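# Seat the blue-taped flask in a free shaker clamp

## Task

Put the glass flask with the blue tape into an unoccupied clamp on the shaker so that its base sits fully down in the clamp and the clamp's spring ring encircles its cone. Do not grip it hard, push hard on its rim, or rip the foil covering its mouth. All the other flasks must still be seated at the end. Do not bend any clamp legs or pry spring rings off. Do not strike any flask hard or let any flask drop more than a few centimetres. Violating any of these conditions counts as failure.

## Robot and tools

Robot: two arms, left_arm and right_arm, each with a two-finger gripper whose fingers can fold. A part held in the outer quarter of the pads (near the tips) is squeezed at the set force. Held nearer the palm, the fingers may wrap it and pull it inward: narrow parts may slip, wide ones may be squeezed harder than asked. A fingertip pushed into a surface folds easily unless fully closed, so contact can go unnoticed and the next grip can fail. For the flask, grip near the fingertips with a low force_limit and slow speed.

Frame: scene frame, origin at table height midway between the nominal bases, +z up, +x out over the table, left_arm on the +y side (not the image left). Bases: left_arm at (+0.063, +0.429, +0.031) m, right_arm at (-0.011, -0.487, +0.031) m. Gripper fingers point along its own +z and open along its y. end_effector_position is the point between closed pads; fingertips extend about 33 mm past it (9 mm when fully open).

Row layout (both tools): 18 numbers, each in [-1, 1]: left dx, dy, dz, rx, ry, rz, left gripper position, force_limit, speed, then the same nine for the right arm. Always send all 18. dx..rz are an offset, not a pose: they are measured along scene axes from that arm's Hand target at the start of the action or move, and 1.0 equals 0.6 m or 180 degrees. rx, ry, rz form one rotation vector, turning about the Hand target position. Sending the same offset again moves further. Six zeros re-commands the current Hand target. Gripper numbers are absolute settings; to leave a gripper unchanged, repeat its last three numbers (0 is itself a command).

Gripper: position +1 is open (140 mm), pads meet near -0.8, -1 closes until blocked. force_limit sets squeeze after a slow close (about 14 N at -1, 40 N at 0, 58 N at +1); faster closes squeeze much harder (up to ~116 N at speed +1). speed: about 30 mm/s at -1, 140 at 0, 250 at +1. Both start at +1. After closing, check object_status: 0 moving, 1 blocked while opening, 2 blocked while closing (a grip), 3 reached target or pads met. position_measured is in counts: 3 open, ~75 = 100 mm, 139 = 60 mm, 200 = 20 mm, 230 pads touching.

execute_actions(actions, cameras): actions is a list of actions; each action is up to 15 rows at 1/30 s; a short table repeats its last row. Every row in an action is counted from the start pose of that action. An empty list returns state and all images. cameras: names list, ["all"] or [].

move(target, speed, blend, stop_force, zero, blocking, cameras): target is one 18-number row or up to 15 rows, all offsets from the same starting Hand targets. speed in m/s, 0.002 to 3.6 (default 0.25), one value or one per target. blend in m rounds corners (0 = stop at each). stop_force in N, 3 to 120, ends an arm's path when pushed against its travel; the arm may keep pressing up to about that force afterwards. Use it slowly when approaching contact; omit it when moving off something. zero (default true) rezeroes the force reference first. blocking=false returns early (not allowed with stop_force). Result adds a move: line: done, off_target, moving, held, fault, with limits such as paced or held. Paths ignore obstacles and the other arm; avoid passing close to an arm's own base.

wait(seconds 0 to 10), stop() brakes a running move, zoom_image(camera, region [x0,y0,x1,y1] pixels, at most 504x504), zero_wrist_force(arm), finished_scene(scene = current scene number) ends the scene irreversibly.

Results: end_effector_position (m), quat_wxyz, velocities, Hand target (last commanded pose after clipping; next offsets count from it), Tool commands, Joint positions/torques, Wrist force and torque in the gripper's own axes (plus peak line), Wrist depth as 7x7 grid of distances in mm ("-" = none; glass is seen through), motor temperatures, MOTOR HOT warnings. A gripper may rest short of its Hand target; the next command re-requests it, or add the gap as an offset.

Cameras: cam_head_left, cam_head_right, cam_high, cam_low, cam_left_wrist, cam_right_wrist (672x504 each); calibration is given, accurate to a few mm near image centre.

Limits and hazards: orientation commands are clipped to 32 degrees from the current one per step. The arms are stiff; a target even slightly beyond firm contact can trigger a fault. A force near 150 N on any part, or joint contact torque at its limit (wrists 25.4 N m, others 136 N m), stops the arm for 10 s. Overheated motors (85 °C) brake the arm for 30 to 60 s. A clearance check holds commands bringing arms too close; any moderate collision between arms can end the scene. Avoid fast contacts, squeezing or pressing on the flask rim, dropping anything, or leaving anything off the table. Loose objects may occasionally be nudged by outside pushes.

Each tool is called after "Emit:" as name(argument=value, ...), one argument or row to a line, values as JSON.

## Session

Emit:
execute_actions(
  actions=[],
)

Scene clock: 0.00 s.
left_arm: end_effector_position=(+0.2862, +0.0640, +0.2464) position_measured=3 object_status=3 end_effector_quat_wxyz=(-0.420, +0.711, -0.069, +0.560) | right_arm: end_effector_position=(+0.5240, -0.2902, +0.3166) position_measured=3 object_status=3 end_effector_quat_wxyz=(-0.108, -0.300, +0.898, -0.302)
Joint positions: left_arm=[-1.883 -1.119 1.724 -0.632 -0.883 0.758] | right_arm=[0.423 -1.178 1.156 -1.234 -2.152 -0.131]
Joint velocities: within noise
Joint torques (N m): no reading
Motor temperatures (°C): left_arm=[35 29 31 38 40 38] | right_arm=[32 28 35 40 40 37]
Wrist force (N): no reading
Wrist torque (N m): no reading
Wrist force, peak (N): no reading
Wrist depth (mm): cam_left_wrist=[2992 4142 3264 2727 2659 2198 263 / - - 254 2992 2762 289 222 / 2834 - 4224 3077 334 247 183 / - 127 3590 2872 241 190 124 / - 119 3419 769 263 226 107 / - 335 2911 581 282 234 208 / - 287 610 436 358 284 -] | cam_right_wrist=[1717 1911 1755 527 - 420 235 / - 1991 1669 527 457 409 354 / - 1991 577 512 451 416 373 / - 132 572 521 448 412 122 / 110 1823 556 480 464 409 111 / 2008 1755 1959 457 438 395 322 / 2025 1539 1623 - 425 399 233]
Hand target: left_arm +0.2862, +0.0640, +0.2464; -0.420, +0.711, -0.069, +0.560 | right_arm +0.5240, -0.2902, +0.3166; -0.108, -0.300, +0.898, -0.302
Tool commands: left_gripper/position=+1.0 left_gripper/force_limit=+1.0 left_gripper/speed=+1.0 right_gripper/position=+1.0 right_gripper/force_limit=+1.0 right_gripper/speed=+1.0

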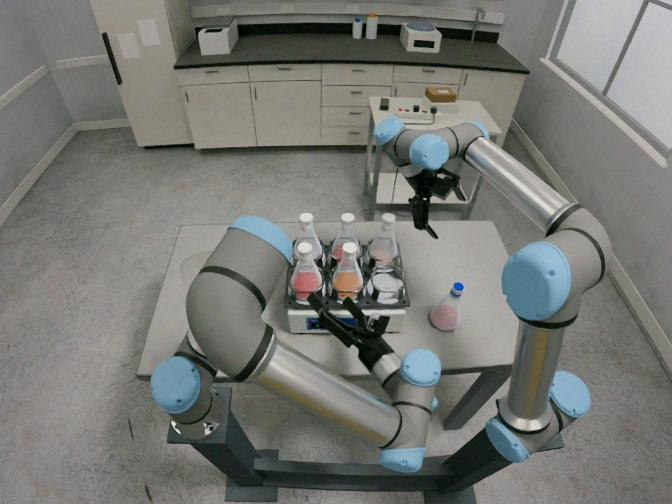

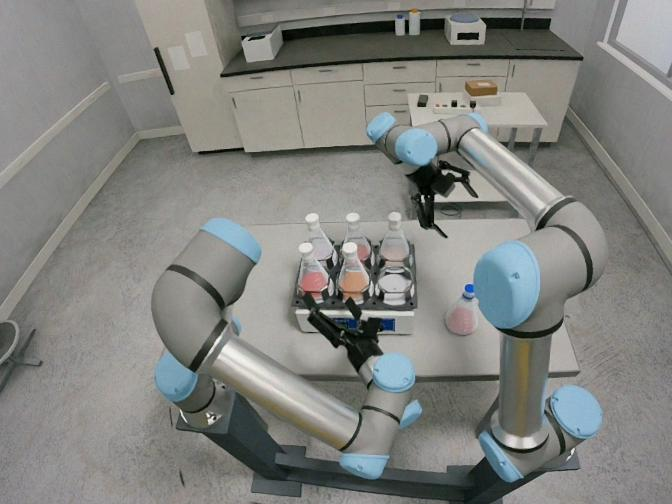

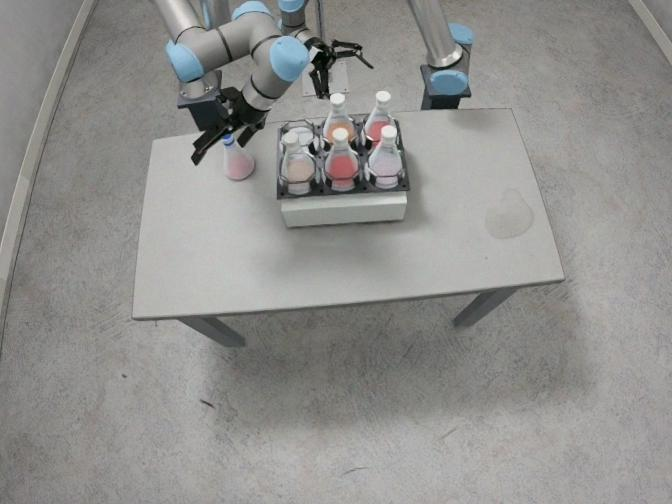

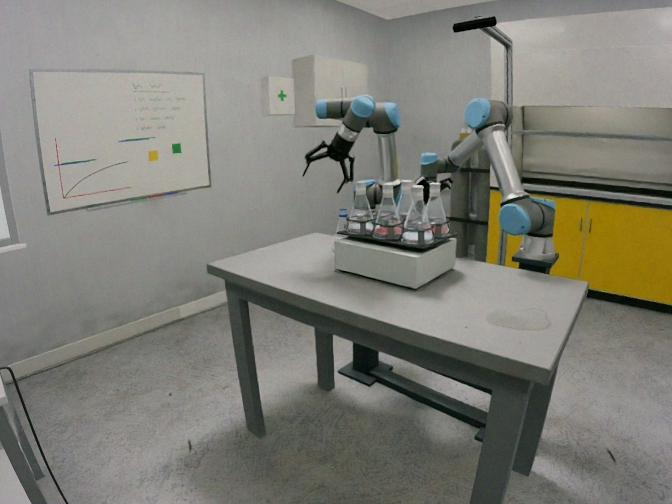

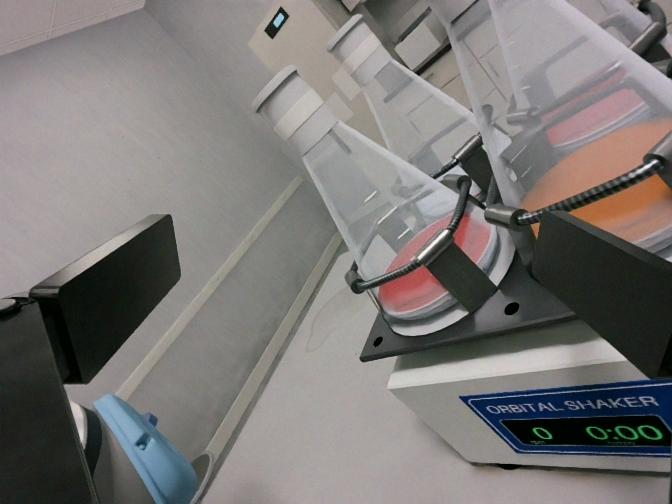

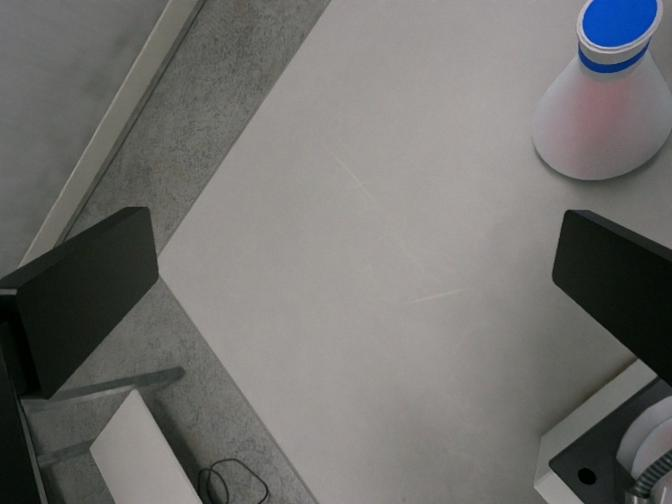

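Emit:
zoom_image(
  camera="cam_head_right",
  region=[280, 200, 500, 360],
)

Emit:
zoom_image(
  camera="cam_head_left",
  region=[270, 200, 490, 360],
)

Emit:
zoom_image(
  camera="cam_high",
  region=[190, 80, 430, 240],
)

Emit:
zoom_image(
  camera="cam_low",
  region=[290, 140, 490, 300],
)

Scaled by 2.291 from the camera's 672x504 image, which has a finer 960x720 frame.

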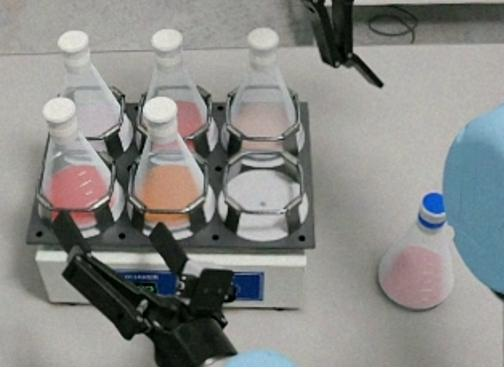

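Scaled by 2.291 from the camera's 672x504 image, which has a finer 960x720 frame.

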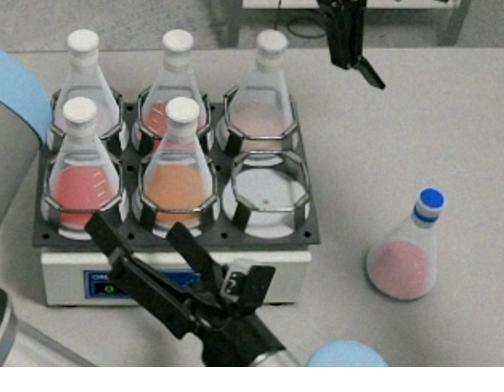

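Scaled by 2.100 from the camera's 672x504 image, which has a finer 960x720 frame.

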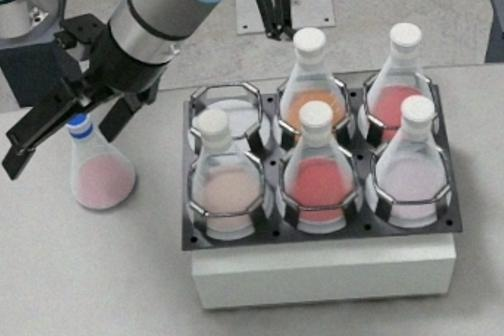

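Scaled by 2.520 from the camera's 672x504 image, which has a finer 960x720 frame.

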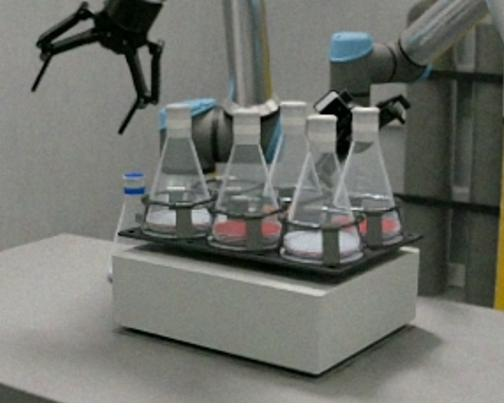

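Emit:
zoom_image(
  camera="cam_right_wrist",
  region=[472, 0, 672, 200],
)

Emit:
zoom_image(
  camera="cam_low",
  region=[310, 170, 410, 270],
)

Emit:
zoom_image(
  camera="cam_left_wrist",
  region=[230, 40, 672, 400],
)

Scaled by 2.520 from the camera's 672x504 image, which has a finer 960x720 frame.

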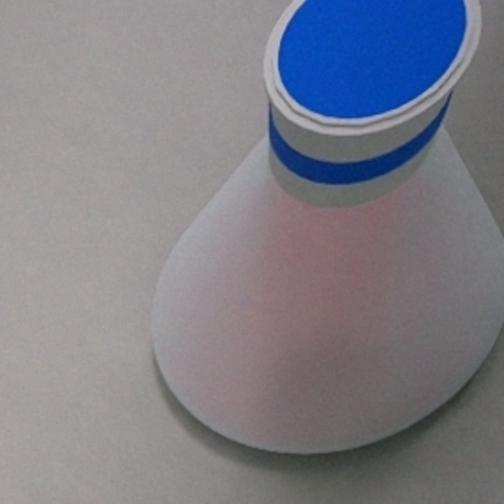

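Scaled by 5.040 from the camera's 672x504 image, which has a finer 960x720 frame.

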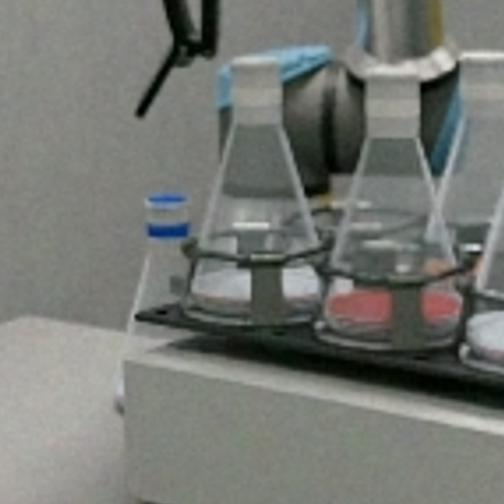

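Scaled by 1.140 from the camera's 672x504 image, which has a finer 960x720 frame.

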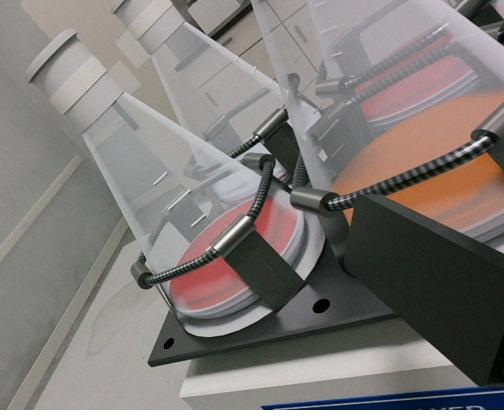

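Emit:
move(
  target=[-0.1,0.3,0.35,0,0,0,1,1,1,-0.475,-0.18,0.05,0.403,-0.26,0.1025,1,1,1],
  speed=0.4,
  cameras=["all"],
)

Scene clock: 39.50 s.
left_arm: end_effector_position=(+0.2262, +0.2440, +0.4563) position_measured=3 object_status=3 end_effector_quat_wxyz=(-0.420, +0.711, -0.069, +0.560) | right_arm: end_effector_position=(+0.2446, -0.3964, +0.3548) position_measured=3 object_status=3 end_effector_quat_wxyz=(+0.292, -0.333, +0.875, +0.195)
Joint positions: left_arm=[-2.214 -1.701 1.835 -0.156 -1.213 0.749] | right_arm=[-1.519 -2.497 1.971 -0.444 -1.152 -2.381]
Joint torques (N m): left_arm=[9.32 -10.31 -14.86 2.24 -0.18 -1.05] | right_arm=[11.38 28.09 -29.78 -2.3 2.07 1.37]
Wrist force (N): left_arm=[-0.2 0.1 0.0] | right_arm=[1.7 0.1 1.9]
Wrist torque (N m): left_arm=[0.02 0.05 0.04] | right_arm=[0.15 -0.09 0.17]
Wrist force, peak (N): left_arm=[-0.1 -1.2 0.2] | right_arm=[11.7 -3.6 1.4]
Wrist depth (mm): cam_left_wrist=[- - - 2762 2992 2476 1995 / 176 - - 3077 2798 2834 2505 / 167 186 - - 3419 2341 2176 / 161 127 - 5009 3366 149 118 / - 168 201 3419 2420 709 107 / 165 168 181 2393 2244 557 - / - 175 176 197 567 513 -] | cam_right_wrist=[419 465 432 457 467 502 135 / 450 489 513 512 535 585 149 / - 653 624 539 527 720 - / 109 132 662 542 542 594 117 / 110 2576 3160 3762 738 - 111 / 2215 2394 3038 - 646 2443 - / 2495 2693 2890 2469 - - -]
Hand target: left_arm +0.2262, +0.2440, +0.4564; -0.420, +0.711, -0.069, +0.560 | right_arm +0.2446, -0.3963, +0.3548; +0.292, -0.333, +0.875, +0.195 (not the last commanded pose)
Off the commanded pose: left_arm 0.000 m, 0 deg | right_arm 0.010 m, 22 deg.
led back after a hold (right arm): the arm was led back toward your command in small steps, so it may still be short of it.
move: held (right_arm; a check stopped the path); limits=held
pose unreachable (right arm): on one or more control steps of this call, first in action 0 (counted from 0), this arm could not follow its commanded pose, so it was not sent that pose on those steps. It may still have moved: this result reports where it is.
cause: moving toward the commanded pose would bring two parts of the arm too close to each other (its gripper and another part of the arm, with joints 3 (elbow) to 6 (wrist 3) between them, 37 mm apart when it was first held).
camera_calibration:
cam_left_wrist: T_world_to_cam=[[0.359168, -0.630814, -0.687802, 0.394708], [-0.659167, 0.350254, -0.665448, 0.365226], [0.660679, 0.692384, -0.290012, -0.039628], [0, 0, 0, 1]] pos_world=[0.12516, 0.148503, 0.503027]
cam_right_wrist: T_world_to_cam=[[-0.707021, 0.693267, 0.13965, 0.407329], [0.418787, 0.251317, 0.872615, -0.312711], [0.569859, 0.675441, -0.468017, 0.438046], [0, 0, 0, 1]] pos_world=[0.169325, -0.499672, 0.421006]

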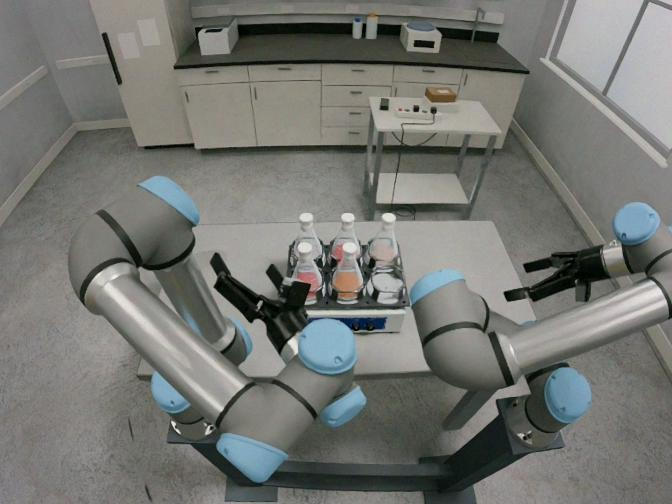

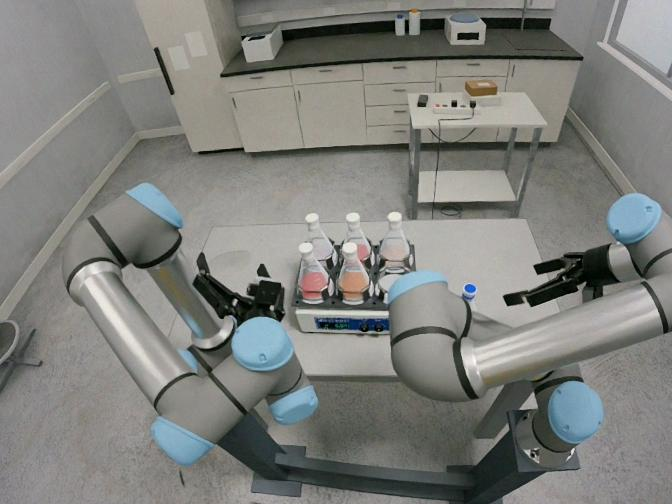

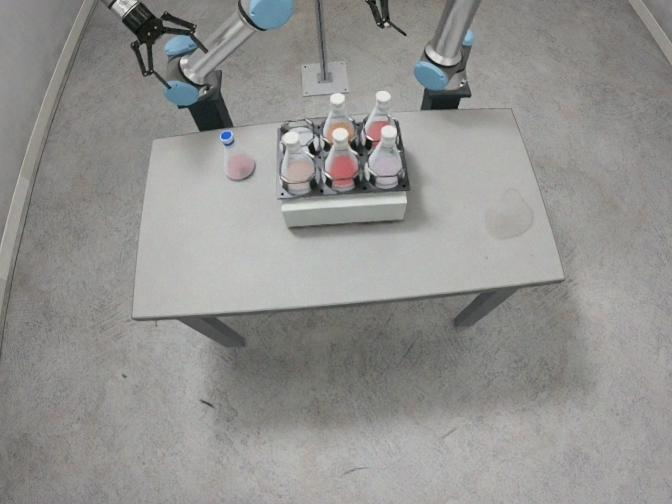

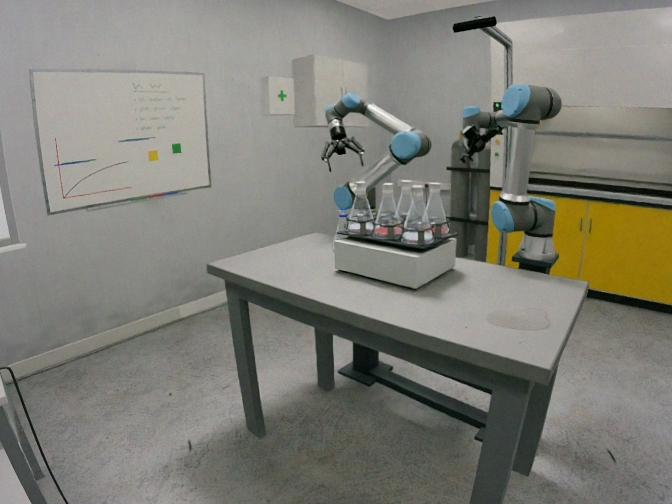

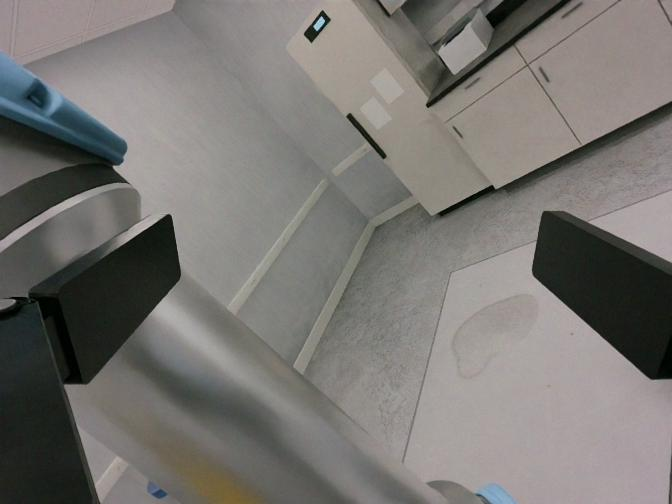

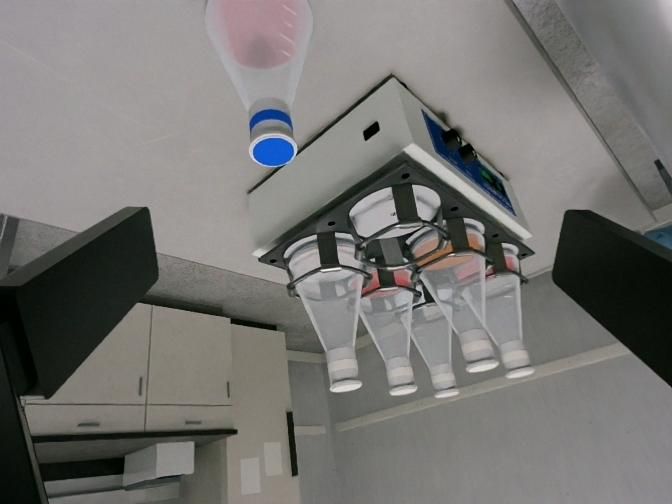

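Emit:
move(
  target=[0,0,0,0,0,0,1,1,1,0.466,0.177,0.05,-0.385,0.135,-0.071,1,1,1],
  speed=0.35,
)

Scene clock: 57.70 s.
left_arm: end_effector_position=(+0.2262, +0.2440, +0.4564) position_measured=3 object_status=3 end_effector_quat_wxyz=(-0.420, +0.711, -0.069, +0.560) | right_arm: end_effector_position=(+0.5242, -0.2901, +0.3849) position_measured=3 object_status=3 end_effector_quat_wxyz=(-0.107, -0.300, +0.898, -0.302)
Joint positions: left_arm=[-2.214 -1.701 1.835 -0.156 -1.213 0.749] | right_arm=[0.424 -1.157 0.951 -1.05 -2.154 -0.13]
Joint torques (N m): left_arm=[9.22 -6.36 -15.3 3.91 -1.62 2.16] | right_arm=[-11.58 -37.18 -34.74 -0.52 -2.59 0.18]
Wrist force (N): left_arm=[-0.2 0.1 0.0] | right_arm=[0.2 -0.1 0.3]
Wrist torque (N m): left_arm=[0.01 0.03 0.04] | right_arm=[-0.01 -0.04 0.05]
Wrist force, peak (N): left_arm=[-0.4 0.2 0.3] | right_arm=[4.2 -0.7 1.3]
Wrist depth (mm): cam_left_wrist=[2564 - - 2872 2911 2316 2091 / 171 - - 2992 2872 2476 2341 / 167 3034 - - 3314 2762 2198 / 161 127 3590 3651 3419 149 124 / - 168 200 3474 2534 704 107 / 164 168 181 2176 - 564 - / - 174 176 195 277 509 -] | cam_right_wrist=[- 2323 1851 1623 540 471 423 / - 2008 1837 614 529 488 320 / - 2008 1881 537 513 474 440 / - 141 - 568 513 482 122 / 109 1911 1634 551 525 470 111 / 2215 1851 1730 - 503 466 303 / 2215 1612 1634 1490 - 455 314]
Hand target: left_arm +0.2262, +0.2440, +0.4564; -0.420, +0.711, -0.069, +0.560 | right_arm +0.5242, -0.2901, +0.3848; -0.107, -0.300, +0.898, -0.302
Off the commanded pose: left_arm 0.000 m, 0 deg | right_arm 0.000 m, 0 deg.
move: done

Emit:
move(
  target=[0,0,0,0,0,0,1,1,1,-0.24,-0.217,0.025,0.409,-0.0787,0.2475,1,1,1],
  speed=0.35,
  cameras=["cam_right_wrist","cam_head_right"],
)

Scene clock: 65.63 s.
left_arm: end_effector_position=(+0.2262, +0.2440, +0.4564) position_measured=3 object_status=3 end_effector_quat_wxyz=(-0.420, +0.711, -0.069, +0.560) | right_arm: end_effector_position=(+0.3803, -0.4204, +0.3999) position_measured=3 object_status=3 end_effector_quat_wxyz=(+0.304, -0.562, +0.733, +0.232)
Joint positions: left_arm=[-2.214 -1.701 1.835 -0.156 -1.213 0.749] | right_arm=[-0.781 -1.897 1.722 -0.934 -0.911 -2.254]
Joint torques (N m): left_arm=[8.78 -6.34 -13.8 3.84 -1.55 2.44] | right_arm=[0.45 -19.49 -16.82 -0.28 0.58 -1.79]
Wrist force (N): left_arm=[0.0 0.1 0.0] | right_arm=[1.3 0.7 0.9]
Wrist torque (N m): left_arm=[0.01 0.01 0.03] | right_arm=[0.26 0.02 0.17]
Wrist force, peak (N): left_arm=[-0.3 -0.1 0.4] | right_arm=[2.9 0.6 0.8]
Wrist depth (mm): cam_left_wrist=[- - - 2693 2872 2221 2448 / 170 - - 3168 2951 2595 2564 / 168 193 - 4142 3366 2659 2244 / 161 135 - 4396 3366 150 124 / - 169 200 3366 2693 735 106 / 165 168 182 2367 2198 570 - / - 175 177 196 567 518 -] | cam_right_wrist=[527 541 - 539 506 541 1559 / 1896 - 552 512 487 614 1823 / 2346 2301 581 536 534 975 2215 / 110 141 3118 653 710 - 123 / 110 4086 - 685 662 803 111 / 3646 - - - - 777 579 / - - - - - 705 -]
Hand target: left_arm +0.2262, +0.2440, +0.4564; -0.420, +0.711, -0.069, +0.560 | right_arm +0.3802, -0.4203, +0.3998; +0.304, -0.562, +0.733, +0.233
Off the commanded pose: left_arm 0.000 m, 0 deg | right_arm 0.000 m, 0 deg.
move: done
camera_calibration:
cam_right_wrist: T_world_to_cam=[[-0.969256, 0.24589, -0.00905554, 0.484734], [0.0908271, 0.391744, 0.91558, -0.236187], [0.228679, 0.886609, -0.402033, 0.590065], [0, 0, 0, 1]] pos_world=[0.356348, -0.549823, 0.457864]
Images, in order (width x height): cam_head_right 672x504, cam_right_wrist 672x504.

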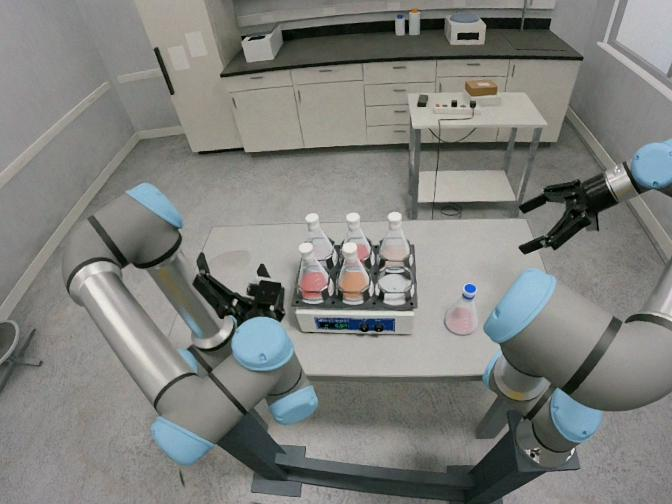

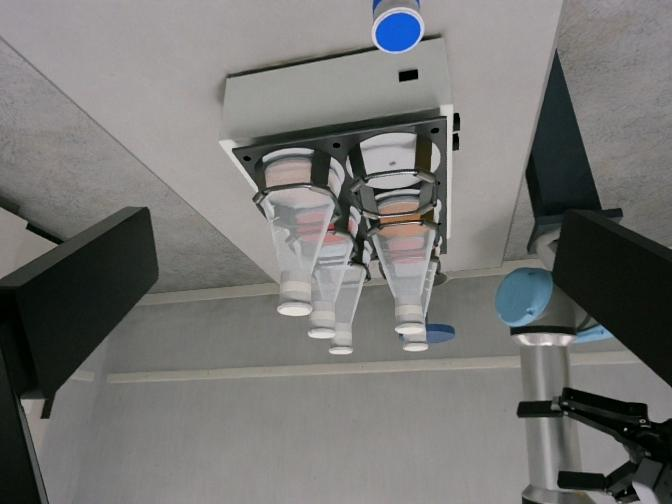

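Emit:
move(
  target=[0,0,0,0,0,0,1,1,1,-0.0553,0.0305,-0.2697,0,0,0,1,1,1],
  cameras=["cam_right_wrist","cam_head_right","cam_high","cam_low"],
)

Emit:
zoom_image(
  camera="cam_right_wrist",
  region=[230, 0, 560, 250],
)

Scene clock: 72.33 s.
left_arm: end_effector_position=(+0.2262, +0.2440, +0.4564) position_measured=3 object_status=3 end_effector_quat_wxyz=(-0.420, +0.711, -0.069, +0.560) | right_arm: end_effector_position=(+0.3471, -0.4021, +0.2381) position_measured=3 object_status=3 end_effector_quat_wxyz=(+0.304, -0.562, +0.733, +0.232)
Joint positions: left_arm=[-2.214 -1.701 1.835 -0.156 -1.213 0.749] | right_arm=[-0.816 -1.994 2.19 -1.28 -0.927 -2.293]
Joint torques (N m): left_arm=[9.18 -6.27 -14.44 3.93 -1.48 2.3] | right_arm=[12.01 5.76 -17.92 -2.56 2.17 0.39]
Wrist force (N): left_arm=[0.0 0.0 0.3] | right_arm=[1.7 0.2 1.2]
Wrist torque (N m): left_arm=[0.00 -0.01 0.03] | right_arm=[0.16 -0.09 0.17]
Wrist force, peak (N): left_arm=[-0.3 0.1 0.3] | right_arm=[3.6 0.9 3.5]
Wrist depth (mm): cam_left_wrist=[- 2448 - 2834 2872 2341 2052 / 176 3264 3474 2393 2951 2476 2316 / 167 186 - 6528 3264 2727 2133 / 160 127 - - 3215 149 118 / - 169 199 3215 3077 - 107 / 165 168 183 2534 2071 576 - / - 175 176 196 251 513 -] | cam_right_wrist=[342 355 353 319 341 341 1324 / 415 391 412 413 414 414 1623 / 524 505 473 240 441 551 2116 / 109 132 441 422 438 675 122 / 109 133 441 486 546 790 111 / - - - - 2724 723 755 / - - - 490 3078 703 -]
Hand target: left_arm +0.2262, +0.2440, +0.4564; -0.420, +0.711, -0.069, +0.560 | right_arm +0.3471, -0.4020, +0.2380; +0.304, -0.562, +0.733, +0.233
Off the commanded pose: left_arm 0.000 m, 0 deg | right_arm 0.000 m, 0 deg.
move: done
camera_calibration:
cam_right_wrist: T_world_to_cam=[[-0.969237, 0.245964, -0.00906193, 0.44665], [0.09084, 0.391694, 0.9156, -0.0922882], [0.228754, 0.88661, -0.401988, 0.516476], [0, 0, 0, 1]] pos_world=[0.323148, -0.531623, 0.296163]
Images, in order (width x height): cam_head_right 672x504, cam_high 672x504, cam_low 672x504, cam_right_wrist 672x504.

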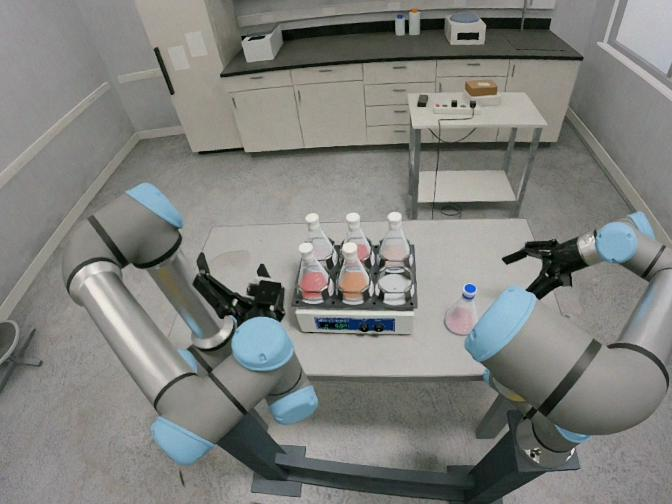

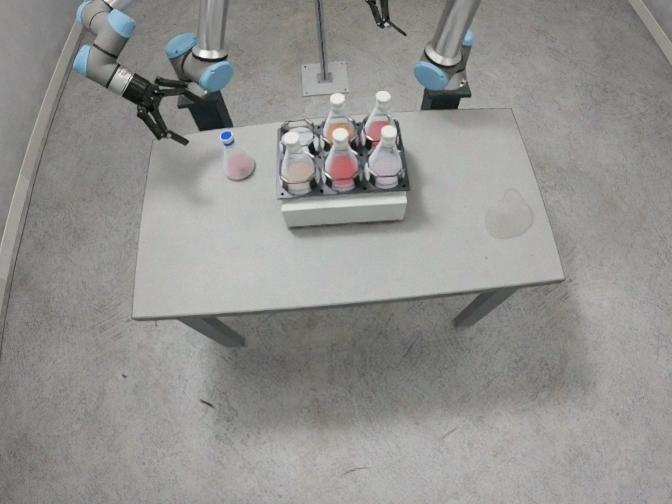

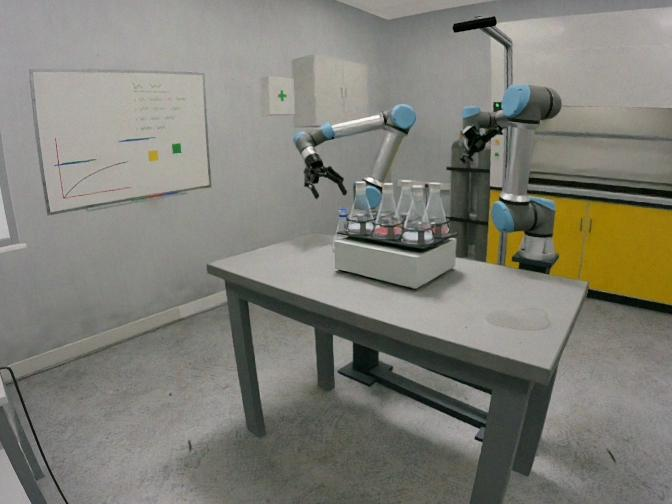

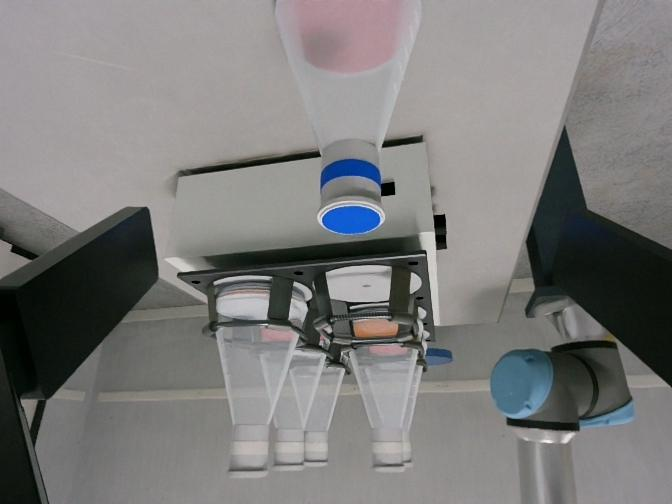

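Scaled by 1.527 from the camera's 672x504 image, which has a finer 960x720 frame.

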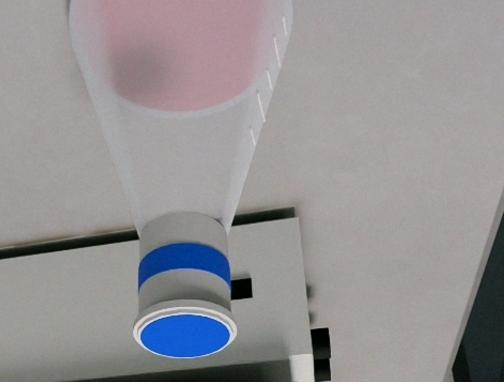

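Emit:
move(
  target=[0,0,0,0,0,0,1,1,1,0.028,0.111,-0.11,0,0,0,1,1,1],
  speed=0.15,
)

Emit:
execute_actions(
  actions=[
    [[0,0,0,0,0,0,1,1,1,0,0,0,0,0,0,-1,-1,-1]],
    [[0,0,0,0,0,0,1,1,1,0,0,0,0,0,0,-1,-1,-1]],
    [[0,0,0,0,0,0,1,1,1,0,0,0,0,0,0,-1,-1,-1]],
    [[0,0,0,0,0,0,1,1,1,0,0,0,0,0,0,-1,-1,-1]],
    [[0,0,0,0,0,0,1,1,1,0,0,0,0,0,0,-1,-1,-1]],
    [[0,0,0,0,0,0,1,1,1,0,0,0,0,0,0,-1,-1,-1]],
    [[0,0,0,0,0,0,1,1,1,0,0,0,0,0,0,-1,-1,-1]],
    [[0,0,0,0,0,0,1,1,1,0,0,0,0,0,0,-1,-1,-1]],
  ],
  cameras=["cam_right_wrist","cam_low"],
)

Scene clock: 79.00 s.
left_arm: end_effector_position=(+0.2262, +0.2440, +0.4564) position_measured=3 object_status=3 end_effector_quat_wxyz=(-0.420, +0.711, -0.069, +0.560) | right_arm: end_effector_position=(+0.3638, -0.3354, +0.1720) position_measured=3 object_status=3 end_effector_quat_wxyz=(+0.304, -0.562, +0.733, +0.233)
Joint positions: left_arm=[-2.214 -1.701 1.835 -0.156 -1.213 0.749] | right_arm=[-0.609 -1.946 2.379 -1.674 -0.844 -2.048]
Joint torques (N m): left_arm=[9.31 -7.14 -15.25 4 -1.36 2.19] | right_arm=[-8.03 -19.2 -25.73 -3.35 0.77 -0.05]
Wrist force (N): left_arm=[0.0 0.2 0.2] | right_arm=[1.5 0.2 1.4]
Wrist torque (N m): left_arm=[0.04 0.00 0.03] | right_arm=[0.16 0.00 0.27]
Wrist force, peak (N): left_arm=[-0.3 0.2 0.3] | right_arm=[1.5 0.3 3.5]
Wrist depth (mm): cam_left_wrist=[2595 4396 3847 2872 2834 2448 1923 / 178 2872 3474 3651 2951 2595 2316 / 167 190 - 4064 3314 2834 2154 / 160 127 - 4224 3366 149 124 / - 169 199 3419 2727 655 107 / 165 168 182 2448 1810 571 - / - 175 177 197 250 518 -] | cam_right_wrist=[264 264 266 238 265 264 264 / 306 322 300 320 307 321 1472 / 408 400 386 156 351 411 1823 / 109 141 362 144 321 - 122 / 109 356 355 333 317 - 111 / - - 408 387 382 666 662 / 2855 - - - - 655 617]
Hand target: left_arm +0.2262, +0.2440, +0.4564; -0.420, +0.711, -0.069, +0.560 | right_arm +0.3639, -0.3354, +0.1720; +0.304, -0.562, +0.733, +0.233
Off the commanded pose: left_arm 0.000 m, 0 deg | right_arm 0.000 m, 0 deg.
move: done

Scene clock: 83.20 s.
left_arm: end_effector_position=(+0.2262, +0.2440, +0.4564) position_measured=3 object_status=3 end_effector_quat_wxyz=(-0.420, +0.711, -0.069, +0.560) | right_arm: end_effector_position=(+0.3639, -0.3354, +0.1720) position_measured=175 object_status=2 end_effector_quat_wxyz=(+0.304, -0.562, +0.733, +0.233)
Joint positions: left_arm=[-2.214 -1.701 1.835 -0.156 -1.213 0.749] | right_arm=[-0.609 -1.946 2.379 -1.674 -0.844 -2.048]
Joint torques (N m): left_arm=[7.78 -7.19 -16.23 3.9 -1.32 2.12] | right_arm=[-11.65 -16.46 -17.2 -3.47 1.48 1.57]
Wrist force (N): left_arm=[0.0 0.0 0.2] | right_arm=[-0.2 1.0 -0.9]
Wrist torque (N m): left_arm=[0.00 -0.01 0.03] | right_arm=[0.08 -0.01 0.26]
Wrist force, peak (N): left_arm=[-0.3 0.2 -0.2] | right_arm=[1.8 0.3 1.5]
Wrist depth (mm): cam_left_wrist=[2992 4896 - 2798 2762 2341 1906 / 169 - - 3215 2951 2505 2221 / 167 3034 3590 4787 3264 2693 2154 / 160 135 3590 3917 2834 149 124 / - 169 200 3264 2727 677 106 / 165 168 181 2448 756 585 - / - 175 176 196 571 519 -] | cam_right_wrist=[264 273 273 237 255 263 264 / 321 - 308 320 320 322 335 / 407 406 387 157 349 384 1866 / 2821 385 101 144 135 477 2301 / - 80 76 323 - 86 77 / - 74 - 387 - - 67 / - - - - - - -]
Hand target: left_arm +0.2262, +0.2440, +0.4564; -0.420, +0.711, -0.069, +0.560 | right_arm +0.3639, -0.3354, +0.1720; +0.304, -0.562, +0.733, +0.233
Off the commanded pose: left_arm 0.000 m, 0 deg | right_arm 0.000 m, 0 deg.
Step readings (end_effector_position of left_arm | right_arm):
0: (+0.2262, +0.2440, +0.4564) | (+0.3638, -0.3354, +0.1720)
1: (+0.2262, +0.2440, +0.4564) | (+0.3638, -0.3354, +0.1720)
2: (+0.2262, +0.2440, +0.4564) | (+0.3638, -0.3354, +0.1720)
4: (+0.2262, +0.2440, +0.4564) | (+0.3639, -0.3354, +0.1720)
8: (+0.2262, +0.2440, +0.4564) | (+0.3639, -0.3354, +0.1720)
15: (+0.2262, +0.2440, +0.4564) | (+0.3639, -0.3354, +0.1720)
16: (+0.2262, +0.2440, +0.4564) | (+0.3639, -0.3354, +0.1720)
17: (+0.2262, +0.2440, +0.4564) | (+0.3639, -0.3354, +0.1720)
19: (+0.2262, +0.2440, +0.4564) | (+0.3639, -0.3354, +0.1720)
23: (+0.2262, +0.2440, +0.4564) | (+0.3639, -0.3354, +0.1720)
30: (+0.2262, +0.2440, +0.4564) | (+0.3639, -0.3354, +0.1720)
31: (+0.2262, +0.2440, +0.4564) | (+0.3639, -0.3354, +0.1720)
32: (+0.2262, +0.2440, +0.4564) | (+0.3639, -0.3354, +0.1720)
34: (+0.2262, +0.2440, +0.4564) | (+0.3639, -0.3354, +0.1720)
38: (+0.2262, +0.2440, +0.4564) | (+0.3639, -0.3354, +0.1720)
45: (+0.2262, +0.2440, +0.4564) | (+0.3639, -0.3354, +0.1720)
46: (+0.2262, +0.2440, +0.4564) | (+0.3639, -0.3354, +0.1720)
47: (+0.2262, +0.2440, +0.4564) | (+0.3639, -0.3354, +0.1720)
49: (+0.2262, +0.2440, +0.4564) | (+0.3639, -0.3354, +0.1720)
53: (+0.2262, +0.2440, +0.4564) | (+0.3639, -0.3354, +0.1720)
60: (+0.2262, +0.2440, +0.4564) | (+0.3639, -0.3354, +0.1720)
61: (+0.2262, +0.2440, +0.4564) | (+0.3639, -0.3354, +0.1720)
62: (+0.2262, +0.2440, +0.4564) | (+0.3639, -0.3354, +0.1720)
64: (+0.2262, +0.2440, +0.4564) | (+0.3639, -0.3354, +0.1720)
68: (+0.2262, +0.2440, +0.4564) | (+0.3639, -0.3354, +0.1720)
75: (+0.2262, +0.2440, +0.4564) | (+0.3639, -0.3354, +0.1720)
76: (+0.2262, +0.2440, +0.4564) | (+0.3639, -0.3354, +0.1720)
77: (+0.2262, +0.2440, +0.4564) | (+0.3639, -0.3354, +0.1720)
79: (+0.2262, +0.2440, +0.4564) | (+0.3639, -0.3354, +0.1720)
83: (+0.2262, +0.2440, +0.4564) | (+0.3639, -0.3354, +0.1720)
90: (+0.2262, +0.2440, +0.4564) | (+0.3639, -0.3354, +0.1720)
91: (+0.2262, +0.2440, +0.4564) | (+0.3639, -0.3354, +0.1720)
92: (+0.2262, +0.2440, +0.4564) | (+0.3639, -0.3354, +0.1720)
94: (+0.2262, +0.2440, +0.4564) | (+0.3639, -0.3354, +0.1720)
98: (+0.2262, +0.2440, +0.4564) | (+0.3639, -0.3354, +0.1720)
105: (+0.2262, +0.2440, +0.4564) | (+0.3639, -0.3354, +0.1720)
106: (+0.2262, +0.2440, +0.4564) | (+0.3639, -0.3354, +0.1720)
107: (+0.2262, +0.2440, +0.4564) | (+0.3639, -0.3354, +0.1720)
109: (+0.2262, +0.2440, +0.4564) | (+0.3639, -0.3354, +0.1720)
113: (+0.2262, +0.2440, +0.4564) | (+0.3639, -0.3354, +0.1720)
120: (+0.2262, +0.2440, +0.4564) | (+0.3639, -0.3354, +0.1720)
camera_calibration:
cam_right_wrist: T_world_to_cam=[[-0.969281, 0.245793, -0.00898347, 0.445847], [0.0908243, 0.391629, 0.91563, -0.0594506], [0.228574, 0.886686, -0.401923, 0.427006], [0, 0, 0, 1]] pos_world=[0.339948, -0.464923, 0.230063]
Images, in order (width x height): cam_low 672x504, cam_right_wrist 672x504.

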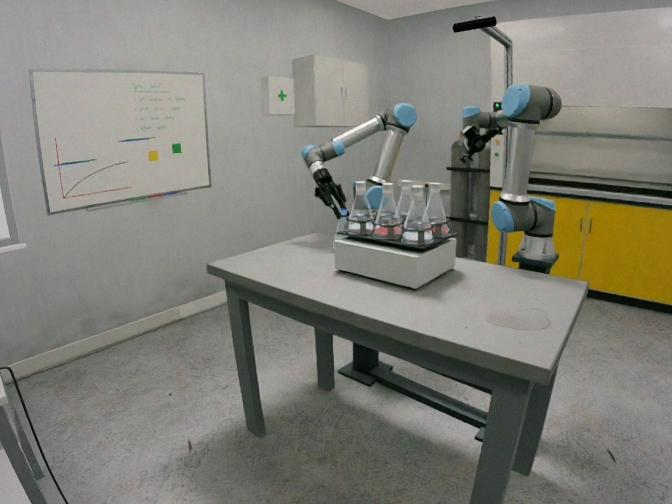

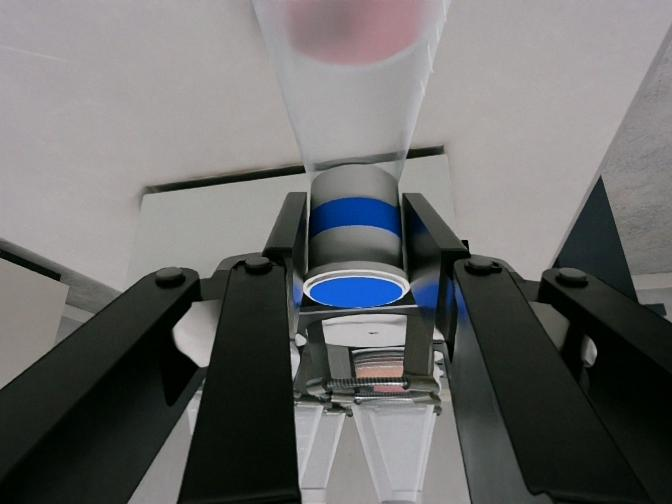

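Emit:
zoom_image(
  camera="cam_right_wrist",
  region=[250, 140, 460, 320],
)

Scaled by 2.400 from the camera's 672x504 image, which has a finer 960x720 frame.

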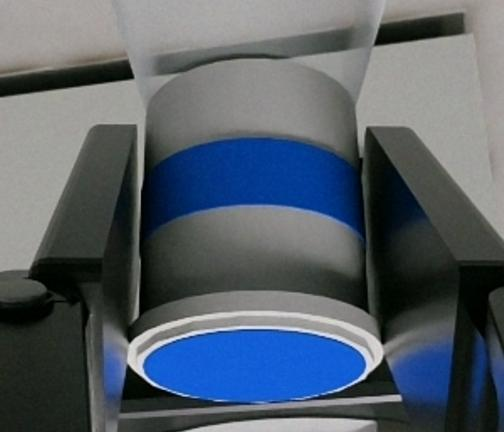

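Emit:
execute_actions(
  actions=[
    [[0,0,0,0,0,0,1,1,1,0,0,0,0,0,0,1,-1,-0.5]],
    [[0,0,0,0,0,0,1,1,1,0,0,0,0,0,0,1,-1,-0.5]],
    [[0,0,0,0,0,0,1,1,1,0,0,0,0,0,0,1,-1,-0.5]],
    [[0,0,0,0,0,0,1,1,1,0,0,0,0,0,0,1,-1,-0.5]],
  ],
)

Emit:
move(
  target=[
    [0,0,0,0,0,0,1,1,1,-0.0183,-0.0683,0.07,0,0,0,1,-1,-0.5],
    [0,0,0,0,0,0,1,1,1,-0.043,-0.161,0.04,0.134,-0.036,0,1,-1,-0.5],
  ],
  cameras=["cam_right_wrist"],
)

Scene clock: 96.80 s.
left_arm: end_effector_position=(+0.2262, +0.2440, +0.4564) position_measured=3 object_status=3 end_effector_quat_wxyz=(-0.420, +0.711, -0.069, +0.560) | right_arm: end_effector_position=(+0.3639, -0.3354, +0.1720) position_measured=3 object_status=3 end_effector_quat_wxyz=(+0.304, -0.562, +0.733, +0.233)
Joint positions: left_arm=[-2.214 -1.701 1.835 -0.156 -1.213 0.749] | right_arm=[-0.609 -1.946 2.379 -1.674 -0.844 -2.048]
Joint torques (N m): left_arm=[8.62 -6.26 -16.2 4.01 -1.37 2.28] | right_arm=[-11.21 -6.63 -17.69 -3.42 2.71 1.44]
Wrist force (N): left_arm=[-0.1 0.2 0.2] | right_arm=[1.4 -0.1 1.4]
Wrist torque (N m): left_arm=[0.04 0.01 0.04] | right_arm=[0.11 0.01 0.26]
Wrist force, peak (N): left_arm=[-0.4 0.0 0.1] | right_arm=[1.7 0.4 1.5]
Wrist depth (mm): cam_left_wrist=[- - - 2911 2798 2292 2052 / 170 - - 3034 3034 2505 2420 / 167 189 5129 6336 3474 2659 2198 / 160 128 - 4583 3366 149 116 / - 168 200 3264 2393 677 106 / 165 169 181 2448 2013 578 - / - 174 176 196 576 514 -] | cam_right_wrist=[265 266 264 - 264 264 264 / 323 321 320 321 321 321 350 / - 395 380 155 342 388 1896 / 109 141 361 144 325 - 122 / 110 361 357 335 356 - 111 / - 3246 406 386 379 656 656 / - 2962 - - - 624 617]
Hand target: left_arm +0.2262, +0.2440, +0.4564; -0.420, +0.711, -0.069, +0.560 | right_arm +0.3639, -0.3354, +0.1720; +0.304, -0.562, +0.733, +0.233
Off the commanded pose: left_arm 0.000 m, 0 deg | right_arm 0.000 m, 0 deg.
Step readings (end_effector_position of left_arm | right_arm):
0: (+0.2262, +0.2440, +0.4564) | (+0.3639, -0.3354, +0.1720)
1: (+0.2262, +0.2440, +0.4564) | (+0.3639, -0.3354, +0.1720)
2: (+0.2262, +0.2440, +0.4564) | (+0.3639, -0.3354, +0.1720)
4: (+0.2262, +0.2440, +0.4564) | (+0.3638, -0.3354, +0.1720)
8: (+0.2262, +0.2440, +0.4564) | (+0.3638, -0.3354, +0.1720)
15: (+0.2262, +0.2440, +0.4564) | (+0.3638, -0.3354, +0.1720)
16: (+0.2262, +0.2440, +0.4564) | (+0.3638, -0.3354, +0.1720)
17: (+0.2262, +0.2440, +0.4564) | (+0.3638, -0.3354, +0.1720)
19: (+0.2262, +0.2440, +0.4564) | (+0.3638, -0.3354, +0.1720)
23: (+0.2262, +0.2440, +0.4564) | (+0.3638, -0.3354, +0.1720)
30: (+0.2262, +0.2440, +0.4564) | (+0.3638, -0.3354, +0.1720)
31: (+0.2262, +0.2440, +0.4564) | (+0.3639, -0.3354, +0.1720)
32: (+0.2262, +0.2440, +0.4564) | (+0.3639, -0.3354, +0.1720)
34: (+0.2262, +0.2440, +0.4564) | (+0.3639, -0.3354, +0.1720)
38: (+0.2262, +0.2440, +0.4564) | (+0.3639, -0.3354, +0.1720)
45: (+0.2262, +0.2440, +0.4564) | (+0.3639, -0.3354, +0.1720)
46: (+0.2262, +0.2440, +0.4564) | (+0.3639, -0.3354, +0.1720)
47: (+0.2262, +0.2440, +0.4564) | (+0.3639, -0.3354, +0.1720)
49: (+0.2262, +0.2440, +0.4564) | (+0.3639, -0.3354, +0.1720)
53: (+0.2262, +0.2440, +0.4564) | (+0.3639, -0.3354, +0.1720)
60: (+0.2262, +0.2440, +0.4564) | (+0.3639, -0.3354, +0.1720)

Scene clock: 98.80 s.
left_arm: end_effector_position=(+0.2262, +0.2440, +0.4564) position_measured=3 object_status=3 end_effector_quat_wxyz=(-0.420, +0.711, -0.069, +0.560) | right_arm: end_effector_position=(+0.3381, -0.4321, +0.1961) position_measured=3 object_status=3 end_effector_quat_wxyz=(+0.455, -0.499, +0.650, +0.348)
Joint positions: left_arm=[-2.214 -1.701 1.835 -0.156 -1.213 0.749] | right_arm=[-1.074 -1.657 2.269 -1.076 -0.87 -2.83]
Joint torques (N m): left_arm=[8.63 -6.84 -15.42 3.95 -1.34 2.26] | right_arm=[7.19 -9.35 -11.91 0.11 1.89 -1.22]
Wrist force (N): left_arm=[-0.1 -0.1 0.3] | right_arm=[1.3 0.0 0.8]
Wrist torque (N m): left_arm=[-0.03 0.01 0.03] | right_arm=[0.20 0.07 0.17]
Wrist force, peak (N): left_arm=[-0.2 0.4 -0.1] | right_arm=[1.6 0.1 3.0]
Wrist depth (mm): cam_left_wrist=[- 4683 - 2727 2693 2367 2133 / 170 3264 - 4308 2762 2476 2052 / 167 187 3590 4787 3419 2727 2244 / 161 127 2659 4896 3419 149 124 / - 169 199 3531 2627 743 106 / 165 168 182 2341 798 552 - / - 175 176 195 568 510 -] | cam_right_wrist=[432 423 376 397 402 426 2079 / 2521 457 439 420 405 671 834 / 2693 472 449 250 658 865 846 / 110 131 463 458 2370 809 117 / 110 - 4740 720 - 823 111 / 3762 - - - - 752 614 / - 3202 2548 - - 834 640]
Hand target: left_arm +0.2262, +0.2440, +0.4564; -0.420, +0.711, -0.069, +0.560 | right_arm +0.3381, -0.4320, +0.1960; +0.455, -0.499, +0.650, +0.349
Off the commanded pose: left_arm 0.000 m, 0 deg | right_arm 0.000 m, 0 deg.
move: done
camera_calibration:
cam_right_wrist: T_world_to_cam=[[-0.967914, 0.250883, -0.0141409, 0.44754], [-0.0191985, -0.017723, 0.999659, -0.19739], [0.250547, 0.967855, 0.0219709, 0.472813], [0, 0, 0, 1]] pos_world=[0.310929, -0.573393, 0.193263]
Images, in order (width x height): cam_right_wrist 672x504.

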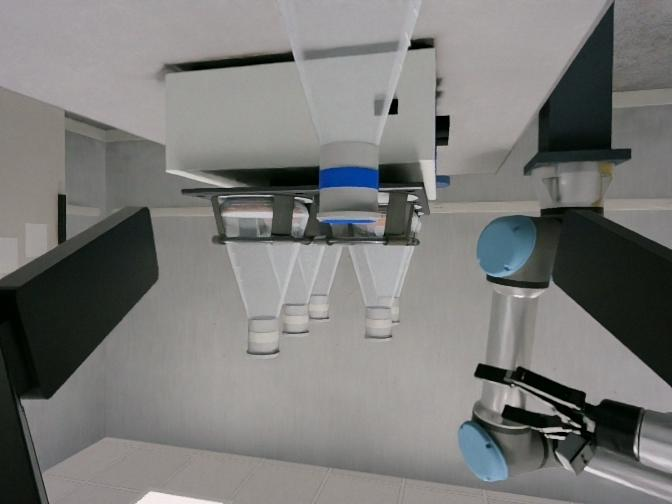

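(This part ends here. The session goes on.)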